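# Set console controls to MODE out, P3, CYCLE

## Task

Bring the loose, unfastened console into this final state: MODE knob pulled out, CHECK switched off, PROGRAM selector on P3, and the lever in the CYCLE position. The UNDER or OVER light must never turn on, not even briefly. It turns on whenever MODE is out, CHECK is on and the lever sits at CYCLE at the same moment while PROGRAM is anywhere except P3. Choose the order of changes so that this combination never occurs. The result has to stay that way after the robot lets go.

## Robot and tools

Robot: two arms, left_arm (base near y = +0.24 m) and right_arm (base near y = -0.25 m). Each ends in a five-finger hand: right_arm has a right hand, left_arm a mirrored left hand. The console is free to slide or tip. Nothing may fall off the table or be left off it.

Scene frame: origin at table-top height, midway between the arms' nominal bases. +z is up, +x points out over the table, +y is toward left_arm. Image left and right do not match arm names. All reported positions are in metres and orientations are quaternions (w, x, y, z) in this frame. Readings can be a few cm off, more at long reach.

Hand point: a spot that moves with the palm, about 0.15 m out from the wrist flange. Its +z runs along the straightened fingers, +y points out of the palm, and +x runs across the palm away from the thumb (on the left hand, +x points toward the thumb). Straight fingertips reach 0.06-0.07 m past the point along +z and sit about 0.06 m behind it along -y. A wrist bracket on the little-finger side can strike things.

Row layout (used by execute_actions and move): one flat list of 28 numbers, all in [-1, 1], always covering both arms. Order: left_arm dx, dy, dz, rx, ry, rz; left hand little, ring, middle, index, thumb_bend, thumb_turn, force_limit, speed; then the same 14 for right_arm.

The six pose numbers are offsets, not poses. They are measured along scene-frame axes from that arm's current Hand target as it stood when the action or move began. 1.0 equals 0.6 m for dx, dy, dz and 180 degrees for rx, ry, rz, which together form one rotation vector turning about the hand point. Sending the same offset twice moves it twice. Six zeros re-command the current Hand target. Orientation commands are clipped to within 40 degrees of the measured orientation.

Hand numbers: each finger runs from +1 (straight) to -1 (curled). thumb_bend goes from +1 straight to -1 fully bent. thumb_turn goes from +1 (beside the palm) to -1 (in front of the palm). force_limit maps -1 to about 0 N and +1 to 10 N at the fingertip (15 N for the thumb). speed runs from near zero at -1 to full at +0.48 and above. Alternatively, put grasp numbers a, b, c in the first three hand slots and exactly 0 in the other three. a closes index and middle and bends the thumb. b closes ring and little. c swings the thumb across the palm. (0,0,0) is a fully open hand. To send a motor truly to 0, write 0.001. No value means no change: to keep a hand as it is, resend its last executed eight numbers. For a hand never commanded yet, send its hand_measured, hand_force_limit and hand_speed. A thumb turned in front of the palm can close on objects 0.035-0.065 m thick, or on handles down to about 0.025 m. Use slow closing (speed -0.94 or lower) for gentle grips.

Tools:
- execute_actions(actions, cameras): actions is a list of actions. Each action is a table of up to 15 rows at 1/30 s per row. A short table repeats its last row, and every row counts from the action's start pose. An empty list returns state plus all camera images.
- move(target, speed, blend, blocking, cameras): drives hand points in straight lines toward offset targets. target is one 28-number row, or up to 15 rows; every row is offset from the same starting Hand targets. speed is in m/s, from 0.002 to 4.3, default 0.25; turning is capped at twice that in rad/s. It may be one value or one per target. blend, in m, rounds corners between listed targets; 0 means stop at each. blocking=false returns after about 0.5 s while motion continues. A move does not avoid obstacles or the other arm and lasts at most 10 s. Keep paths away from an arm's own base.
- wait(seconds 0-10): holds the last commands and lets the scene run.
- stop: brakes a running move.
- zoom_image(camera, region [x0, y0, x1, y1] pixels, at most 504 by 504): enlarges part of the latest image from cam_head_left, cam_head_right, cam_high, cam_left_wrist or cam_right_wrist.
- show_instructions: shows the reference pages.
- finished_scene(scene=1): ends the scene for good.

Results: end_effector_position and quaternion, Hand target (the base for the next offsets), joint positions, velocities and torques, and per-motor hand_measured, hand_stopped_by (moving, target, force, stalled, fault) and hand_load_n (positive means pushed open). A move adds a move: line with its ending (done, off_target, moving, held, fault) and the limits that acted (paced = pose clipped, held = steps withheld). Done means the arm is within 10 mm and 2 degrees of its target, which says nothing about contact.

Behaviour: hands often rest 1-3 cm (up to 5 cm) below the commanded pose. A fresh command, even zeros, retries it. If the gap stays, send the remainder as an offset. A blocked arm keeps pushing until it is commanded back past its hand point. Faster moves and targets set deeper past contact push harder.

Avoid: knocking or shoving the console off the table, slamming into it, hard presses, the two hands touching or gripping each other, and over-straining fingers. Long holds or stretched, unreachable poses heat motors. A MOTOR HOT line warns of this, and at 100 °C that arm drops for 30-60 s.

Each tool is called after "Emit:" as name(argument=value, ...) on one line, values as JSON.

Reference images:

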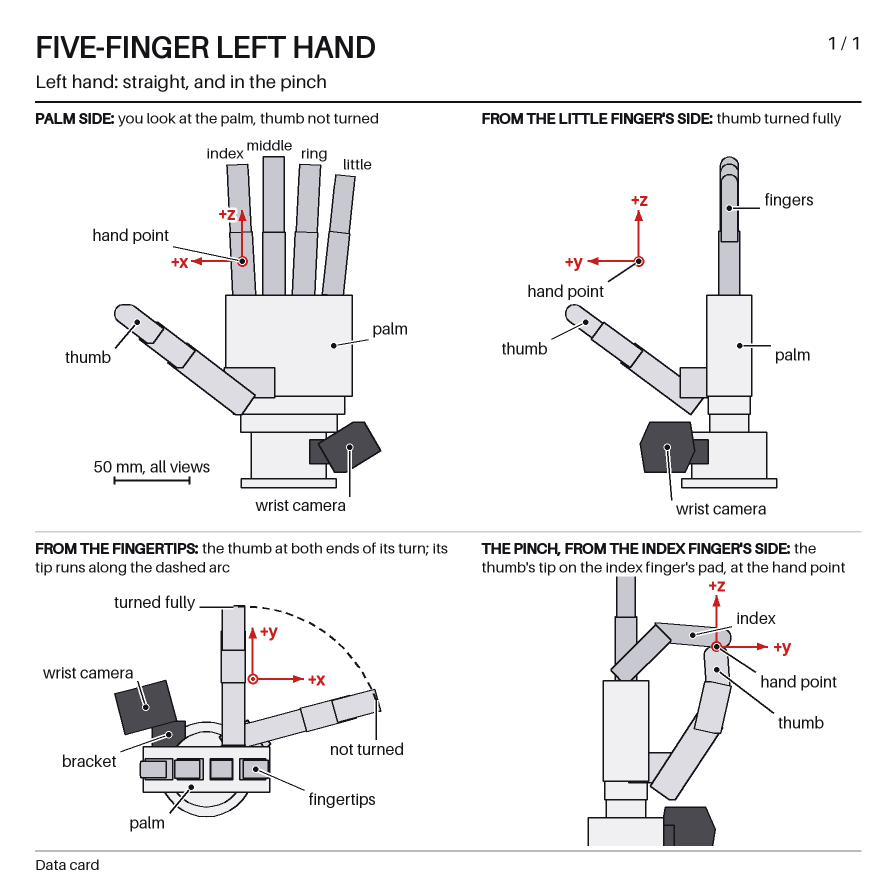

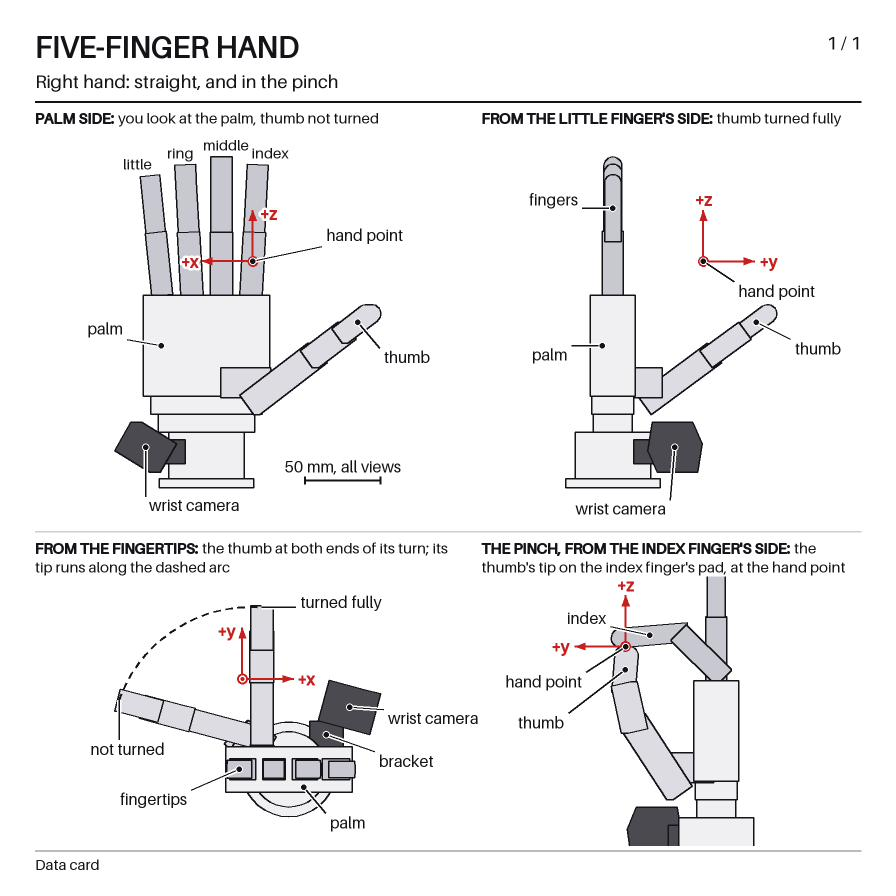

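## Session

Emit:
execute_actions(actions=[])

Scene clock: 0.00 s.
left_arm: end_effector_position=(+0.2709, +0.0316, +0.1392) hand_measured=(+1.000, +1.000, +1.000, +1.000, +1.000, +1.000) hand_load_n=(+0.0, +0.0, +0.0, +0.0, +0.0, +0.0) hand_stopped_by=(target, target, target, target, target, target) hand_force_limit=0.00 hand_speed=-0.80 end_effector_quat_wxyz=(+0.321, +0.534, +0.766, +0.159) | right_arm: end_effector_position=(+0.2228, -0.5647, +0.1529) hand_measured=(+1.000, +1.000, +1.000, +1.000, +1.000, +1.000) hand_load_n=(+0.0, +0.0, +0.0, +0.0, +0.0, +0.0) hand_stopped_by=(target, target, target, target, target, target) hand_force_limit=0.00 hand_speed=-0.80 end_effector_quat_wxyz=(+0.290, +0.535, +0.676, -0.416)
Joint positions: left_arm=[-1.3 1.084 0.516 -0.631 -0.646 1.645] | right_arm=[-0.801 0.801 0.297 -0.213 0.741 1.81]
Joint velocities: within noise
Joint torques (N m): no reading
Heat: left arm: hottest wrist yaw 36 °C; right arm: hottest wrist yaw 34 °C.
Hand target: left_arm +0.2738, +0.0222, +0.1488; +0.331, +0.529, +0.767, +0.151 | right_arm +0.2289, -0.5704, +0.1679; +0.303, +0.536, +0.668, -0.417

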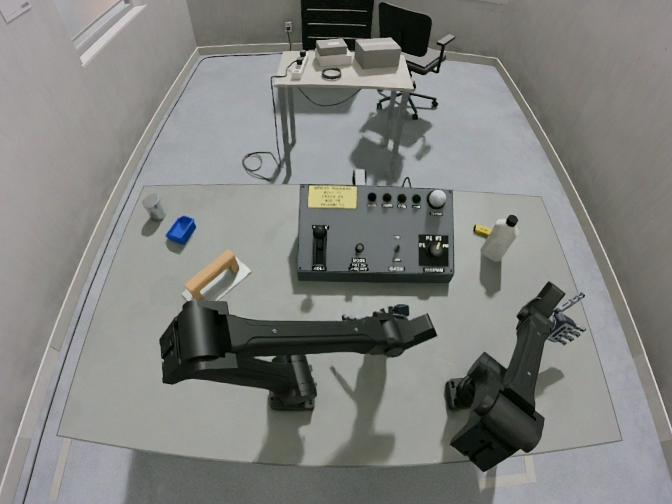

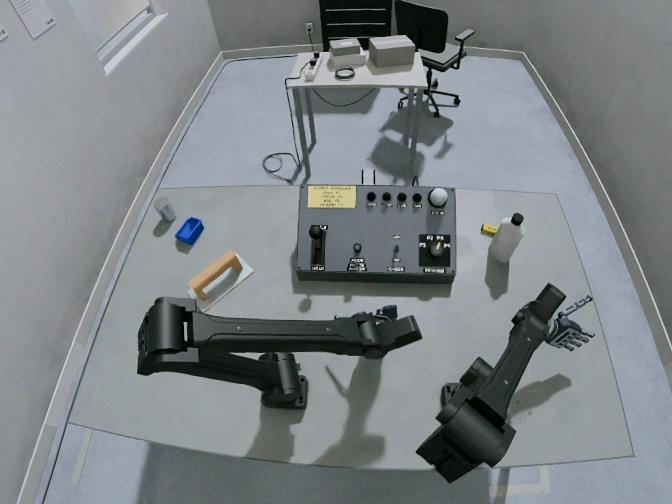

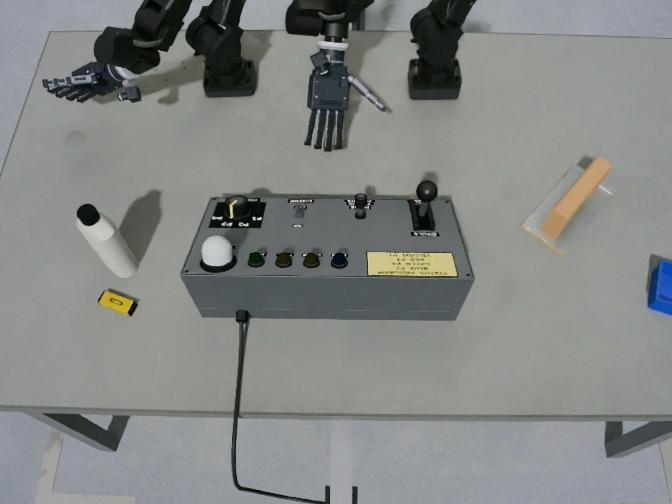

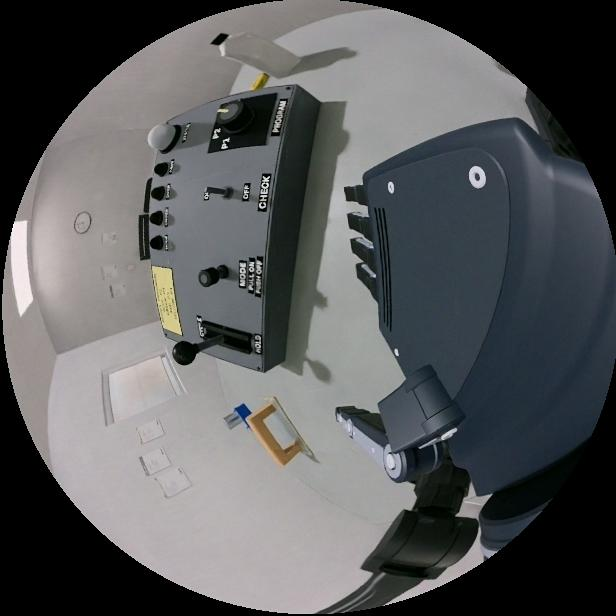

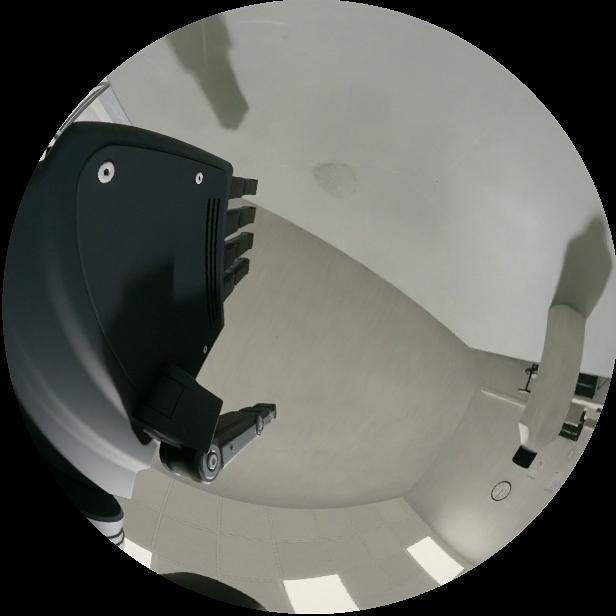

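Emit:
zoom_image(camera="cam_head_left", region=[290, 160, 470, 295])

Emit:
zoom_image(camera="cam_head_right", region=[290, 160, 470, 295])

Emit:
zoom_image(camera="cam_high", region=[170, 170, 490, 330])

Emit:
zoom_image(camera="cam_left_wrist", region=[130, 70, 350, 390])

Scaled by 2.800.

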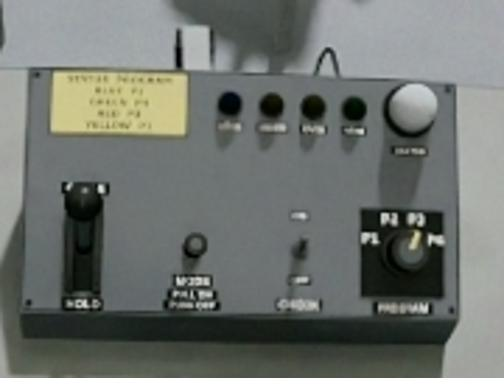

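Scaled by 2.800.

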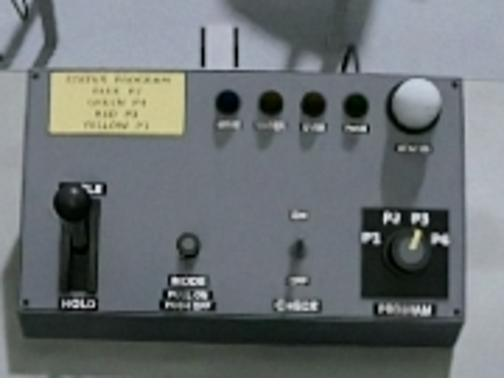

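Scaled by 1.575.

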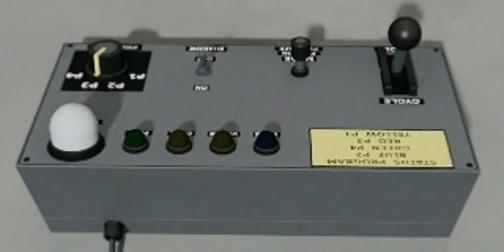

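Scaled by 1.575 from the camera's 616x616 image, which has a finer 880x880 frame.

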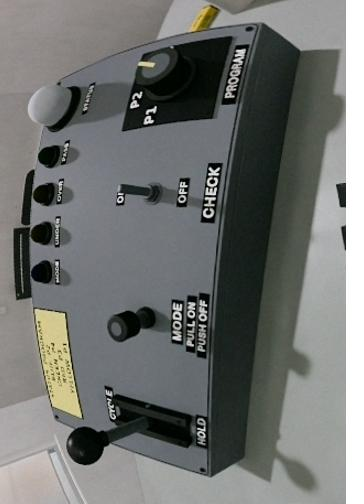

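Emit:
zoom_image(camera="cam_high", region=[195, 180, 335, 270])

Emit:
zoom_image(camera="cam_high", region=[335, 170, 475, 260])

Emit:
zoom_image(camera="cam_head_right", region=[380, 215, 460, 285])

Emit:
zoom_image(camera="cam_left_wrist", region=[190, 80, 310, 220])

Emit:
zoom_image(camera="cam_left_wrist", region=[150, 240, 290, 390])

Scaled by 3.600.

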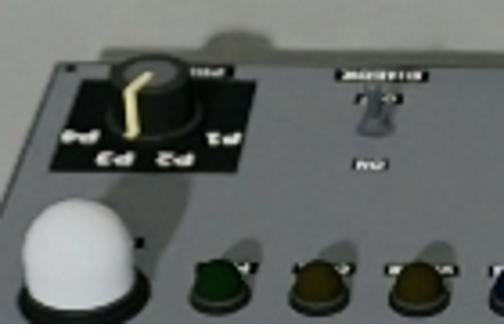

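Scaled by 3.600.

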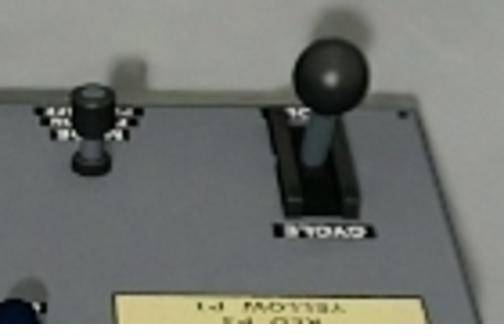

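Scaled by 6.300.

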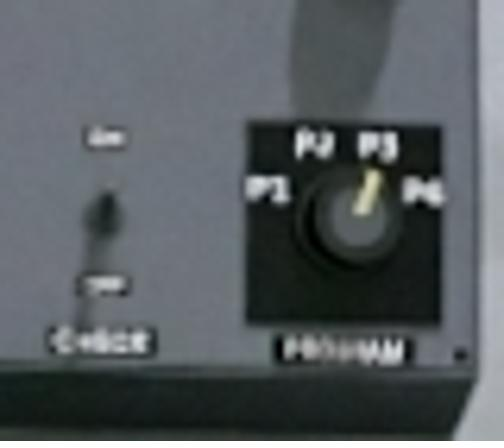

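Scaled by 3.600 from the camera's 616x616 image, which has a finer 880x880 frame.

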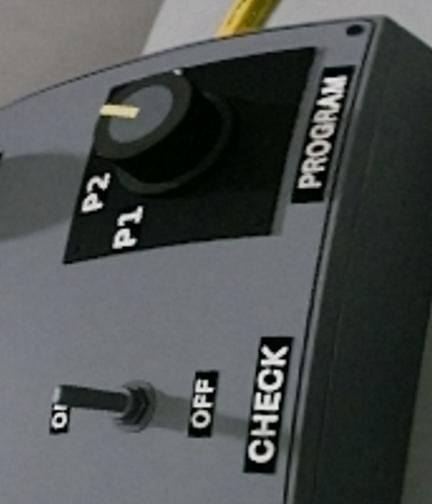

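Scaled by 3.360 from the camera's 616x616 image, which has a finer 880x880 frame.

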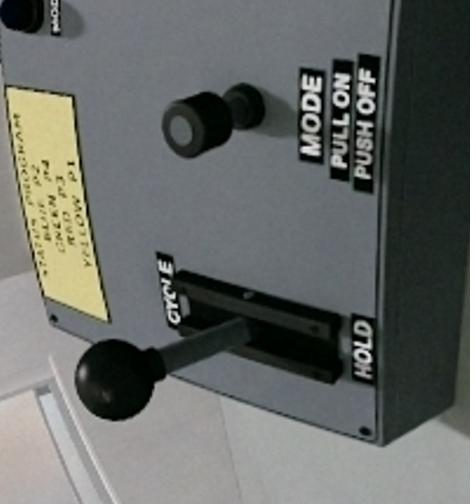

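Emit:
move(target=[[0,0.083,0.167,0,0,0, 0,0,0,0,0,0, 0,0, 0,0.05,0.167,0,0,0, -1,-1,-1,1,1,1, 0,0],[0.094,0.43,0.219,-0.667,0.023,0.552, 0,0,0,0,0,0, 0,0, 0.169,0.451,0.22,-0.125,0.411,0.742, -1,-1,-1,1,1,1, 0,0]], blend=0.03, speed=0.3, cameras=["all"])

Scene clock: 242.43 s.
left_arm: end_effector_position=(+0.3161, +0.2708, +0.2457) hand_measured=(+1.000, +1.000, +1.000, +1.000, +1.000, +1.000) hand_load_n=(+0.0, +0.0, +0.0, +0.0, +0.0, +0.0) hand_stopped_by=(target, target, target, target, target, target) hand_force_limit=0.00 hand_speed=0.00 end_effector_quat_wxyz=(-0.325, +0.620, -0.627, +0.342) | right_arm: end_effector_position=(+0.3207, -0.2987, +0.2800) hand_measured=(-1.000, -1.000, -1.000, +1.000, +1.000, +1.000) hand_load_n=(+0.0, +0.5, +0.0, +0.0, +0.0, +0.0) hand_stopped_by=(target, target, target, target, target, target) hand_force_limit=0.00 hand_speed=0.00 end_effector_quat_wxyz=(-0.178, +0.677, -0.693, +0.169)
Joint positions: left_arm=[0.363 0.531 0.611 -0.711 0.35 0.225] | right_arm=[-0.357 0.952 1.074 -1.218 -0.15 -0.247]
Joint torques (N m): left_arm=[1.85 1.49 15.24 2.07 0.27 -0.05] | right_arm=[1.44 -2.78 13.76 0.87 0.04 -0.14]
Heat: left arm: hottest elbow 44 °C; right arm: hottest elbow 43 °C.
Hand target: left_arm +0.3303, +0.2803, +0.2802; -0.353, +0.613, -0.612, +0.353 | right_arm +0.3303, -0.2997, +0.3000; -0.183, +0.683, -0.683, +0.183
Off the commanded pose: left_arm 0.038 m, 4 deg | right_arm 0.022 m, 2 deg.
move: off_target (left_arm, right_arm)

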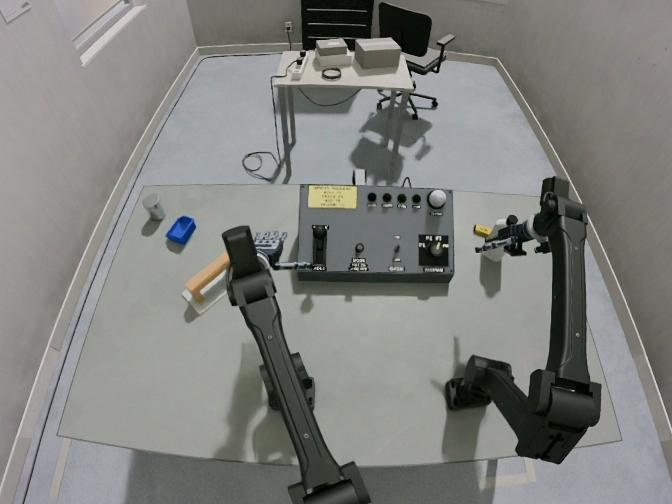

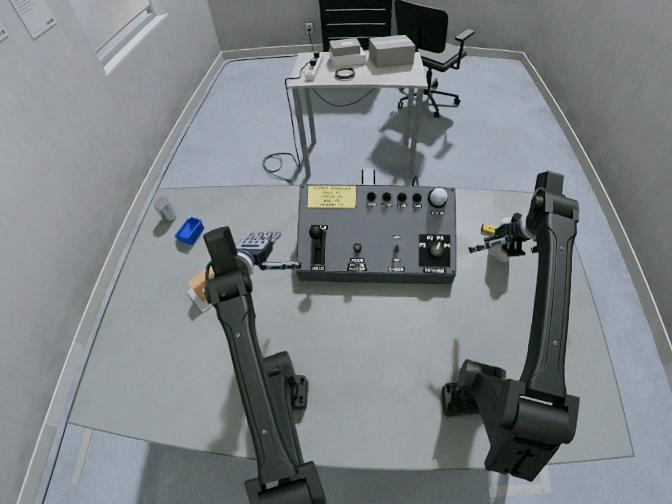

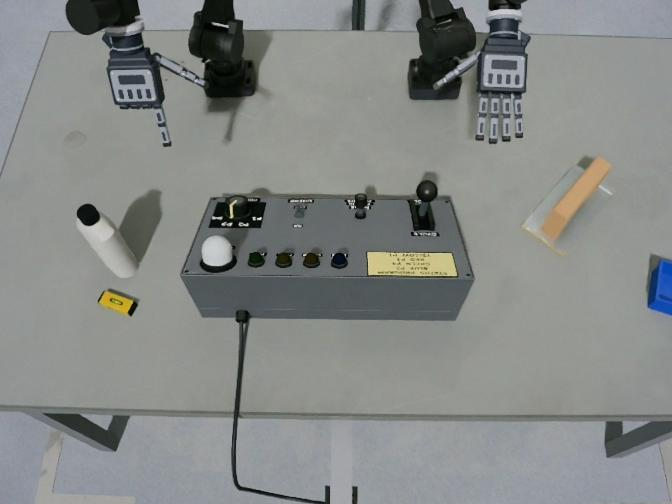

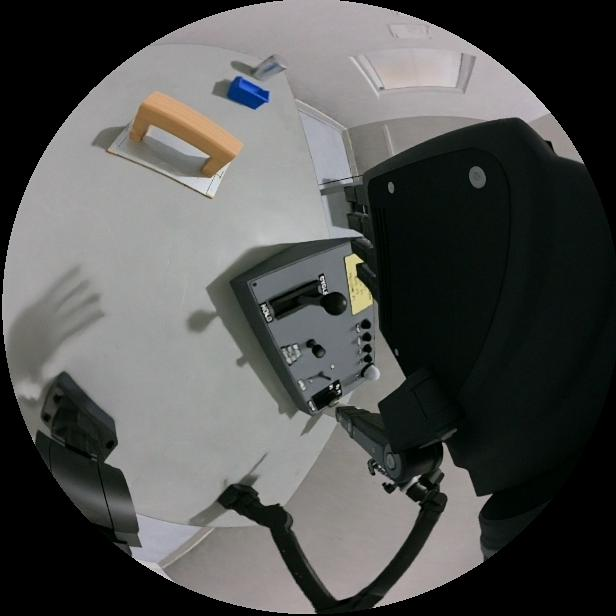

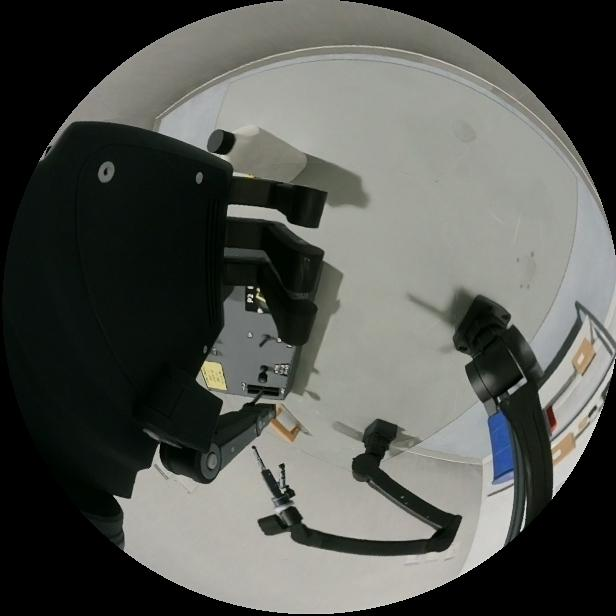

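Emit:
zoom_image(camera="cam_left_wrist", region=[220, 230, 390, 420])

Emit:
zoom_image(camera="cam_right_wrist", region=[190, 270, 340, 420])

Scaled by 2.653 from the camera's 616x616 image, which has a finer 880x880 frame.

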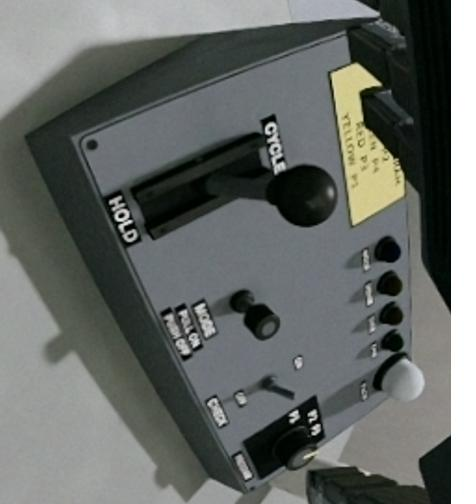

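Scaled by 3.360 from the camera's 616x616 image, which has a finer 880x880 frame.

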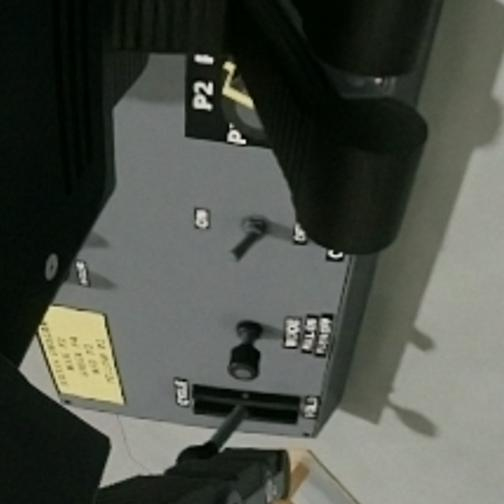

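Emit:
move(target=[0,0,0,0,0,0, 0,0,0,0,0,0, 0,0, 0.156,0.419,-0.1,0.011,0.083,-0.083, -1,-1,-1,1,1,1, 0,0], speed=0.25, cameras=["all"])

Scene clock: 290.00 s.
left_arm: end_effector_position=(+0.3161, +0.2708, +0.2458) hand_measured=(+1.000, +1.000, +1.000, +1.000, +1.000, +1.000) hand_load_n=(+0.0, +0.0, +0.0, +0.0, +0.0, +0.0) hand_stopped_by=(target, target, target, target, target, target) hand_force_limit=0.00 hand_speed=0.00 end_effector_quat_wxyz=(-0.325, +0.620, -0.626, +0.342) | right_arm: end_effector_position=(+0.4122, -0.0559, +0.2247) hand_measured=(-1.000, -1.000, -1.000, +1.000, +1.000, +1.000) hand_load_n=(+0.5, +0.0, +0.0, +0.0, +0.0, +0.0) hand_stopped_by=(target, target, target, target, target, target) hand_force_limit=0.00 hand_speed=0.00 end_effector_quat_wxyz=(+0.067, -0.606, +0.786, -0.099)
Joint positions: left_arm=[0.363 0.531 0.611 -0.711 0.35 0.225] | right_arm=[0.345 1.423 1.333 -1.299 0.155 0.638]
Joint torques (N m): left_arm=[1.03 0.79 15.16 2.21 0.24 -0.01] | right_arm=[1.14 -8.41 12.94 0.21 0.23 0.08]
Heat: left arm: hottest elbow 57 °C; right arm: hottest elbow 51 °C.
Hand target: left_arm +0.3303, +0.2803, +0.2802; -0.353, +0.613, -0.612, +0.353 | right_arm +0.4239, -0.0482, +0.2399; +0.080, -0.603, +0.787, -0.103
Off the commanded pose: left_arm 0.038 m, 4 deg | right_arm 0.021 m, 2 deg.
move: off_target (left_arm, right_arm)

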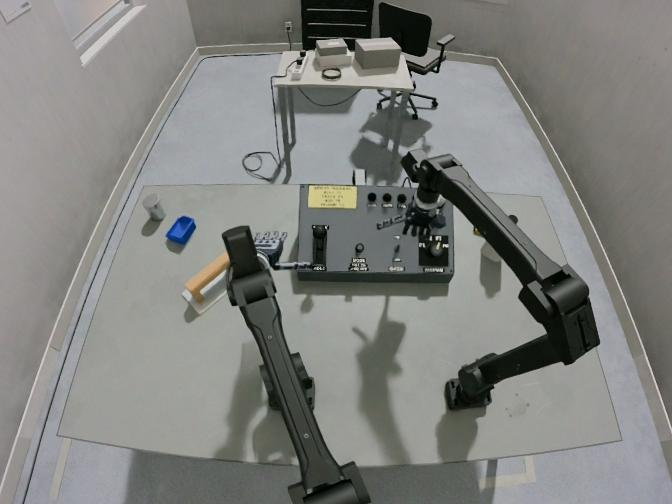

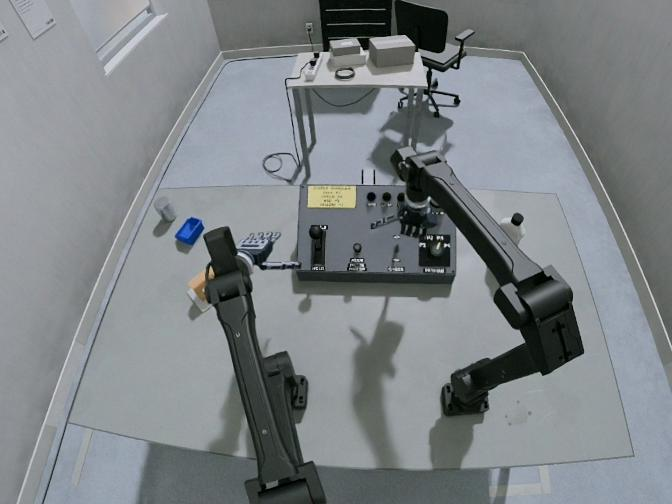

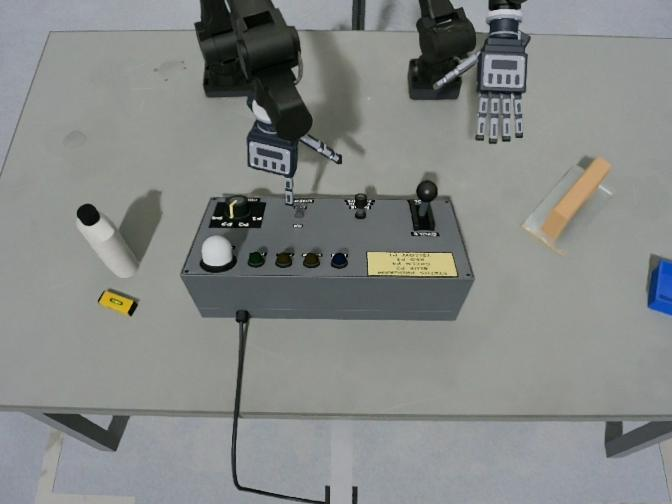

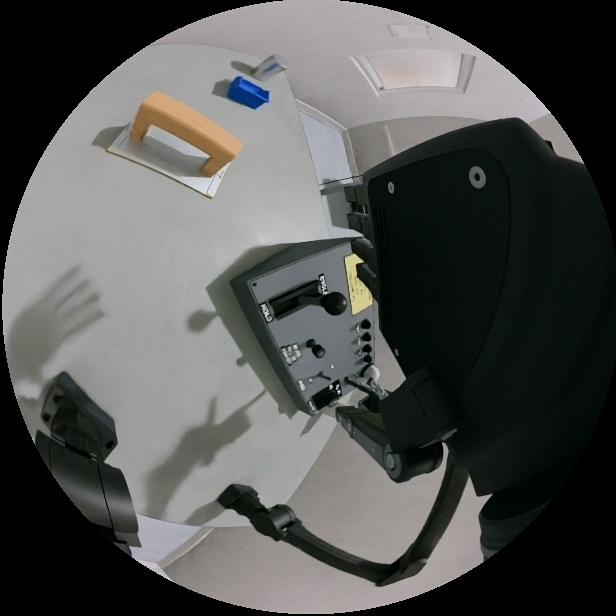

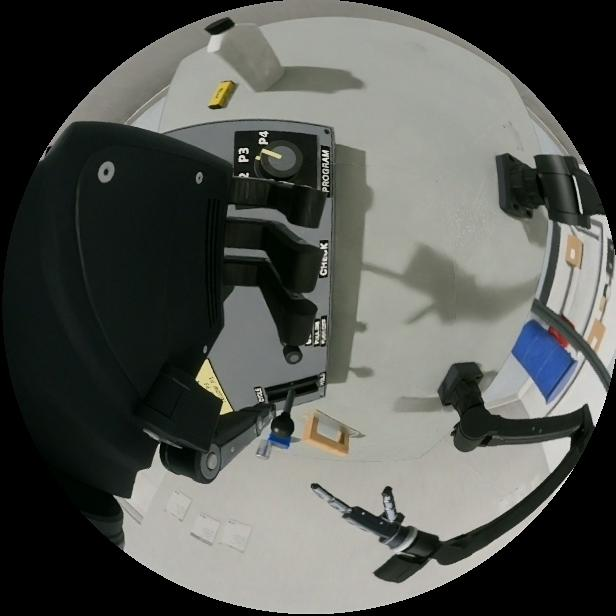

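Emit:
zoom_image(camera="cam_head_left", region=[340, 190, 460, 290])

Emit:
zoom_image(camera="cam_head_right", region=[340, 190, 460, 290])

Emit:
zoom_image(camera="cam_high", region=[230, 130, 370, 235])

Emit:
zoom_image(camera="cam_left_wrist", region=[220, 230, 400, 420])

Scaled by 4.200.

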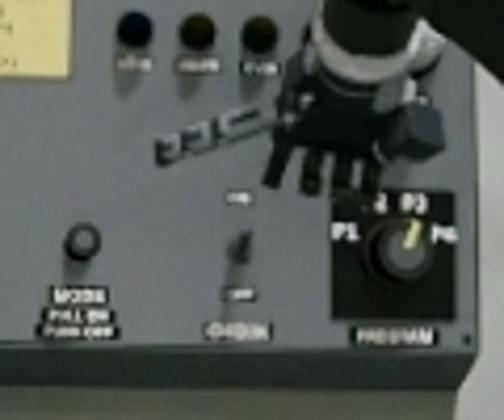

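Scaled by 4.200.

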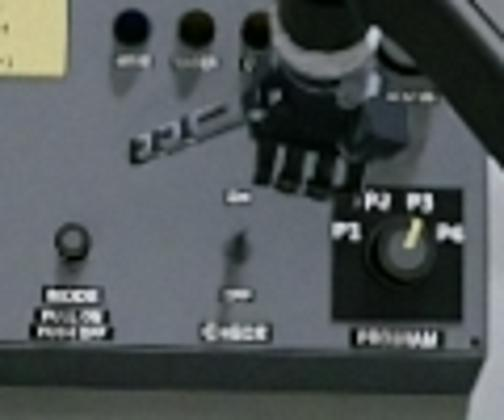

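Scaled by 3.600.

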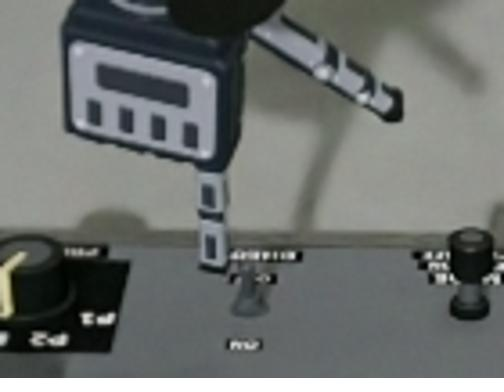

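Scaled by 2.653 from the camera's 616x616 image, which has a finer 880x880 frame.

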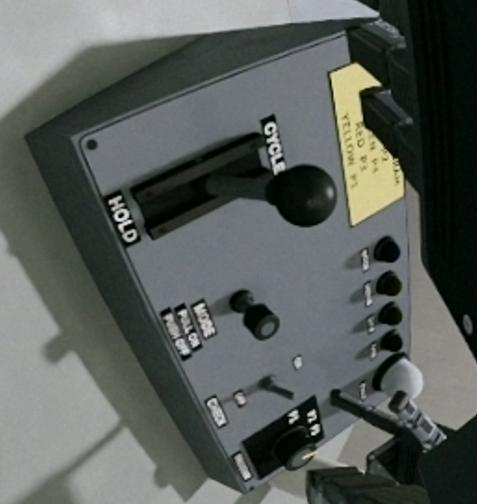

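Emit:
move(target=[0,0,0,0,0,0, 0,0,0,0,0,0, 0,0, 0.02,0.03,-0.05,0,0,0, -1,-1,-1,1,1,1, 0,0], speed=0.1, cameras=["cam_head_left","cam_head_right","cam_high","cam_left_wrist"])

Emit:
zoom_image(camera="cam_head_left", region=[360, 210, 440, 280])

Emit:
zoom_image(camera="cam_high", region=[260, 170, 340, 240])

Emit:
zoom_image(camera="cam_left_wrist", region=[290, 340, 390, 430])

Scene clock: 354.30 s.
left_arm: end_effector_position=(+0.3161, +0.2708, +0.2458) hand_measured=(+1.000, +1.000, +1.000, +1.000, +1.000, +1.000) hand_load_n=(+0.0, +0.0, +0.0, +0.0, +0.0, +0.0) hand_stopped_by=(target, target, target, target, target, target) hand_force_limit=0.00 hand_speed=0.00 end_effector_quat_wxyz=(-0.325, +0.620, -0.626, +0.342) | right_arm: end_effector_position=(+0.4233, -0.0407, +0.2019) hand_measured=(-1.000, -1.000, -1.000, +1.000, +1.000, +1.000) hand_load_n=(+0.0, +0.0, +0.5, +0.0, -0.5, +0.0) hand_stopped_by=(target, target, target, target, target, target) hand_force_limit=0.00 hand_speed=0.00 end_effector_quat_wxyz=(+0.062, -0.605, +0.787, -0.098)
Joint positions: left_arm=[0.363 0.531 0.611 -0.711 0.35 0.225] | right_arm=[0.367 1.479 1.333 -1.257 0.161 0.664]
Joint torques (N m): left_arm=[0.56 1.9 15.15 1.96 0.27 0.02] | right_arm=[1.26 -9.23 11.26 1.22 0.23 0.06]
Heat: left arm: hottest elbow 64 °C; right arm: hottest elbow 53 °C.
Hand target: left_arm +0.3303, +0.2803, +0.2802; -0.353, +0.613, -0.612, +0.353 | right_arm +0.4359, -0.0304, +0.2098; +0.079, -0.603, +0.787, -0.103
Off the commanded pose: left_arm 0.038 m, 4 deg | right_arm 0.018 m, 2 deg.
move: off_target (left_arm, right_arm)
Images, in order (width x height): cam_head_left 672x504, cam_head_right 672x504, cam_high 672x504, cam_left_wrist 616x616.

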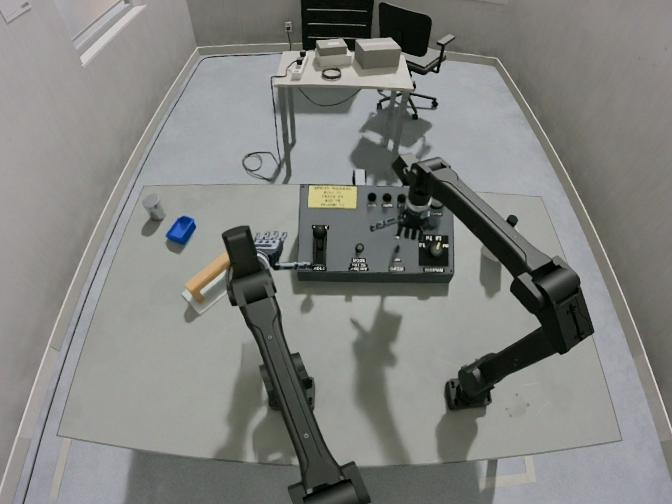

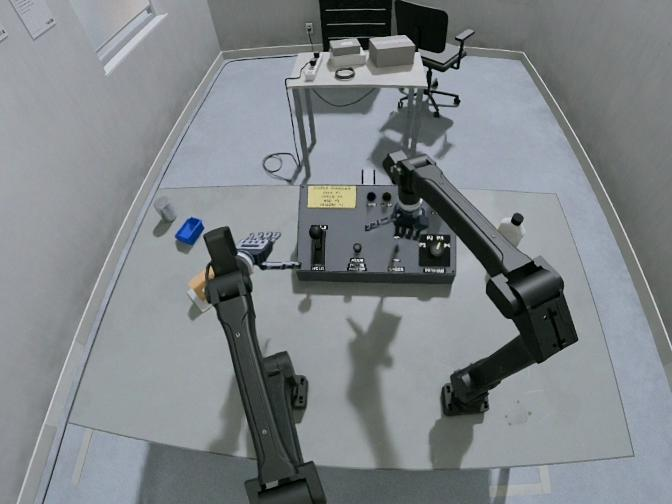

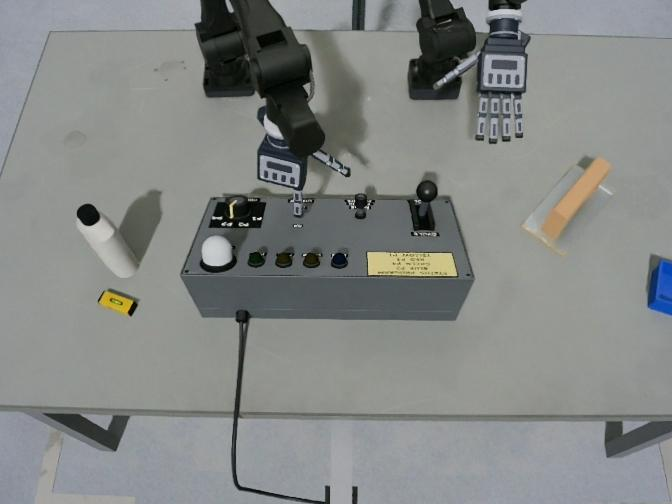

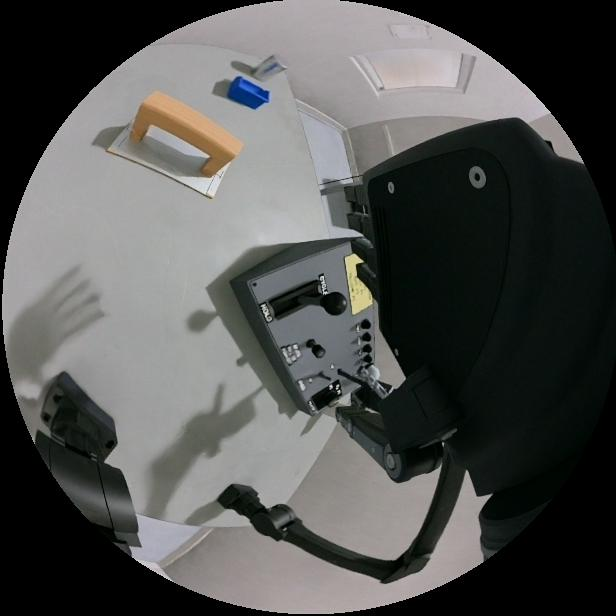

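Scaled by 6.300.

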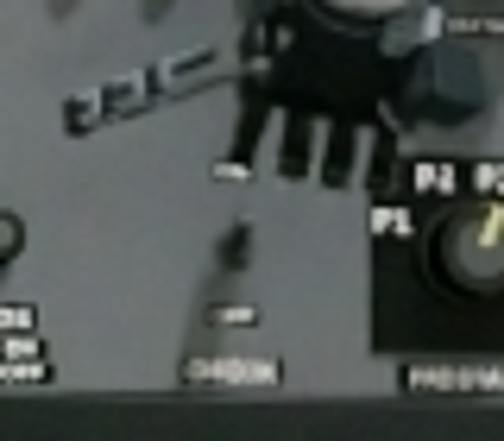

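Scaled by 6.300.

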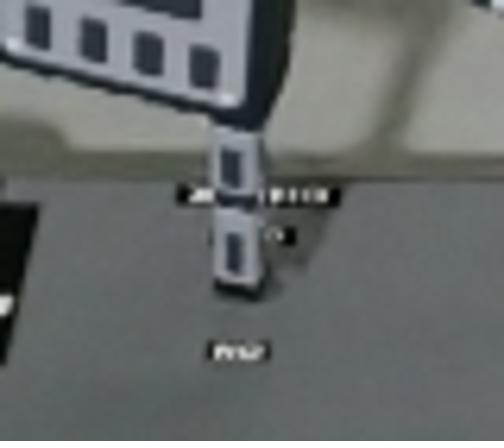

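Scaled by 5.040 from the camera's 616x616 image, which has a finer 880x880 frame.

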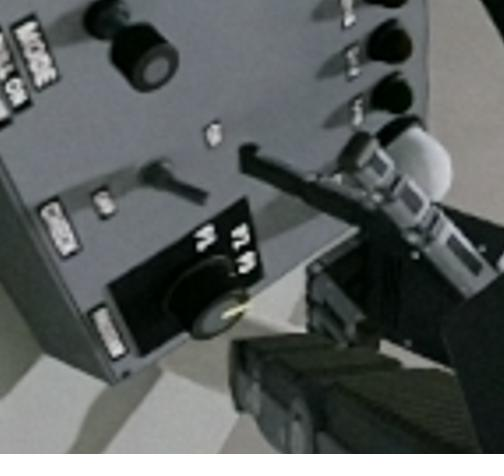

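Emit:
move(target=[[0,0,0,0,0,0, 0,0,0,0,0,0, 0,0, -0.02,0.002,-0.023,0,0,0, -1,-1,-1,1,1,1, 0,0],[0,0,0,0,0,0, 0,0,0,0,0,0, 0,0, -0.092,0.002,-0.055,0,0,0, -1,-1,-1,1,1,1, 0,0]], speed=0.07, cameras=["cam_head_left","cam_head_right","cam_high","cam_left_wrist"])

Emit:
zoom_image(camera="cam_head_left", region=[360, 210, 440, 280])

Emit:
zoom_image(camera="cam_high", region=[260, 170, 340, 240])

Emit:
zoom_image(camera="cam_left_wrist", region=[290, 340, 390, 430])

Scene clock: 379.07 s.
left_arm: end_effector_position=(+0.3161, +0.2708, +0.2458) hand_measured=(+1.000, +1.000, +1.000, +1.000, +1.000, +1.000) hand_load_n=(+0.0, +0.0, +0.0, +0.0, +0.0, +0.0) hand_stopped_by=(target, target, target, target, target, target) hand_force_limit=0.00 hand_speed=0.00 end_effector_quat_wxyz=(-0.325, +0.620, -0.626, +0.342) | right_arm: end_effector_position=(+0.3996, -0.0380, +0.1789) hand_measured=(-1.000, -1.000, -1.000, +1.000, +1.000, +1.000) hand_load_n=(+0.0, +0.0, +0.0, +1.0, +0.0, +0.0) hand_stopped_by=(target, target, target, target, target, target) hand_force_limit=0.00 hand_speed=0.00 end_effector_quat_wxyz=(+0.086, -0.586, +0.797, -0.114)
Joint positions: left_arm=[0.363 0.531 0.611 -0.711 0.35 0.225] | right_arm=[0.406 1.396 1.183 -1.144 0.193 0.739]
Joint torques (N m): left_arm=[1.08 0.91 15.12 1.98 0.25 -0.04] | right_arm=[3.14 -9.82 7.3 0.09 -0.4 -0.13]
Heat: left arm: hottest elbow 65 °C; right arm: hottest elbow 51 °C.
Hand target: left_arm +0.3303, +0.2803, +0.2802; -0.353, +0.613, -0.612, +0.353 | right_arm +0.3807, -0.0291, +0.1769; +0.080, -0.603, +0.787, -0.103
Off the commanded pose: left_arm 0.038 m, 4 deg | right_arm 0.021 m, 3 deg.
move: off_target (left_arm, right_arm)
Images, in order (width x height): cam_head_left 672x504, cam_head_right 672x504, cam_high 672x504, cam_left_wrist 616x616.

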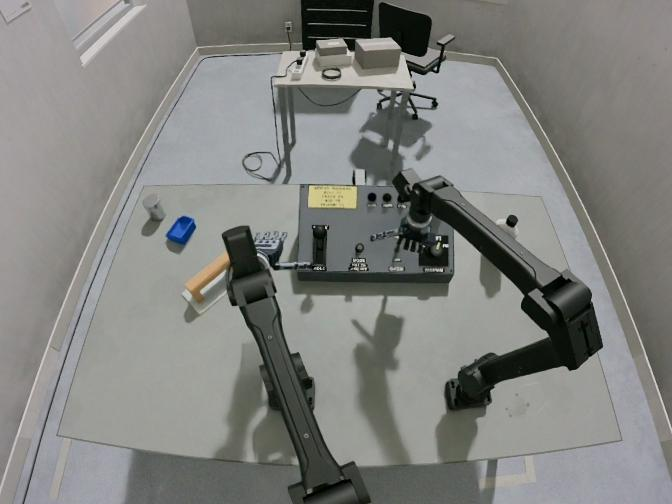

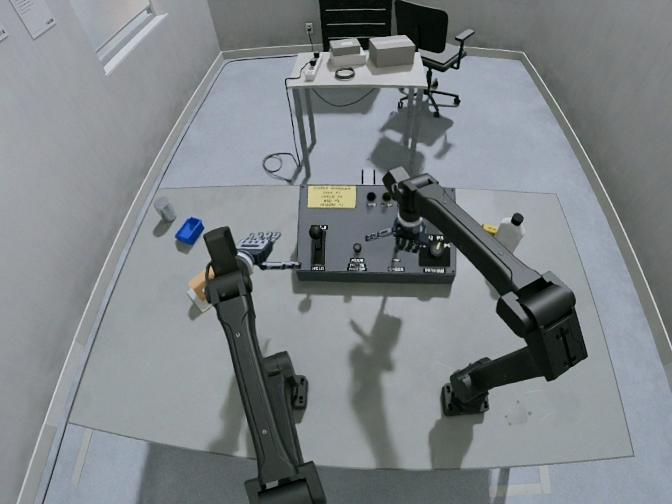

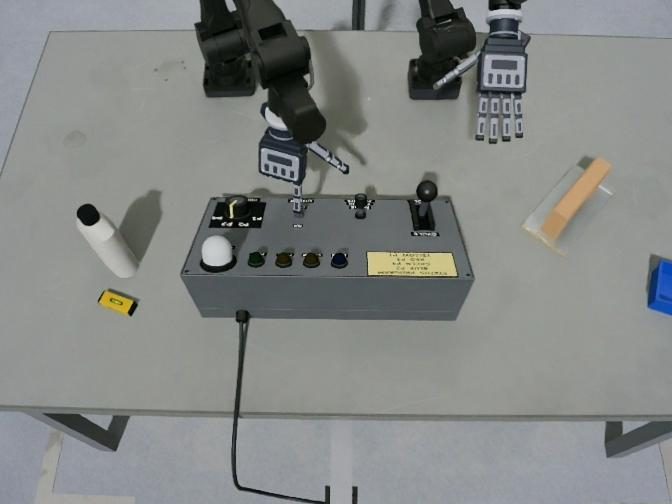

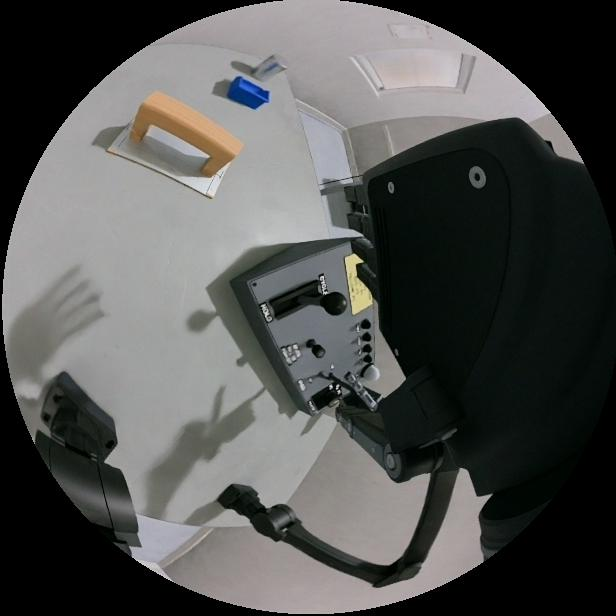

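Scaled by 6.300.

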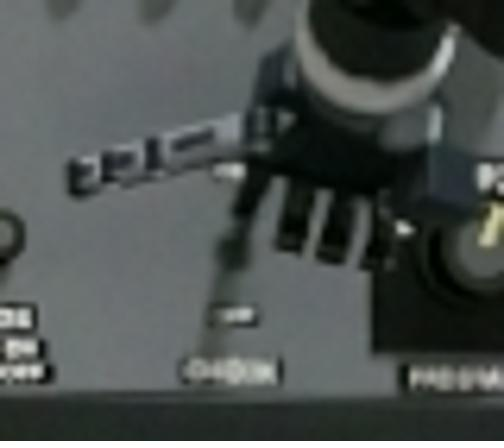

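Scaled by 6.300.

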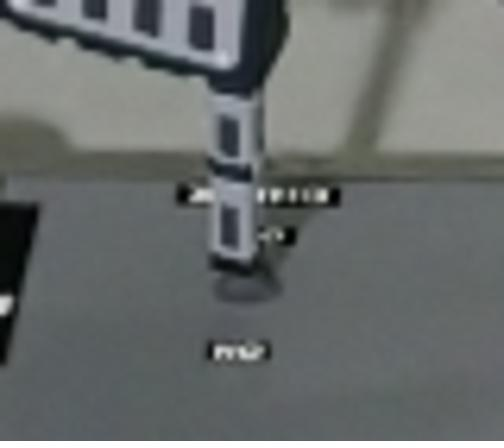

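Scaled by 5.040 from the camera's 616x616 image, which has a finer 880x880 frame.

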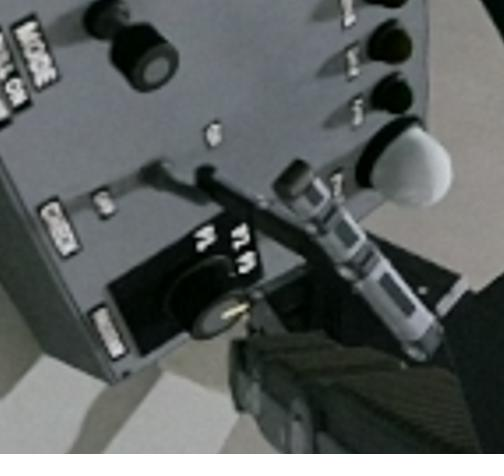

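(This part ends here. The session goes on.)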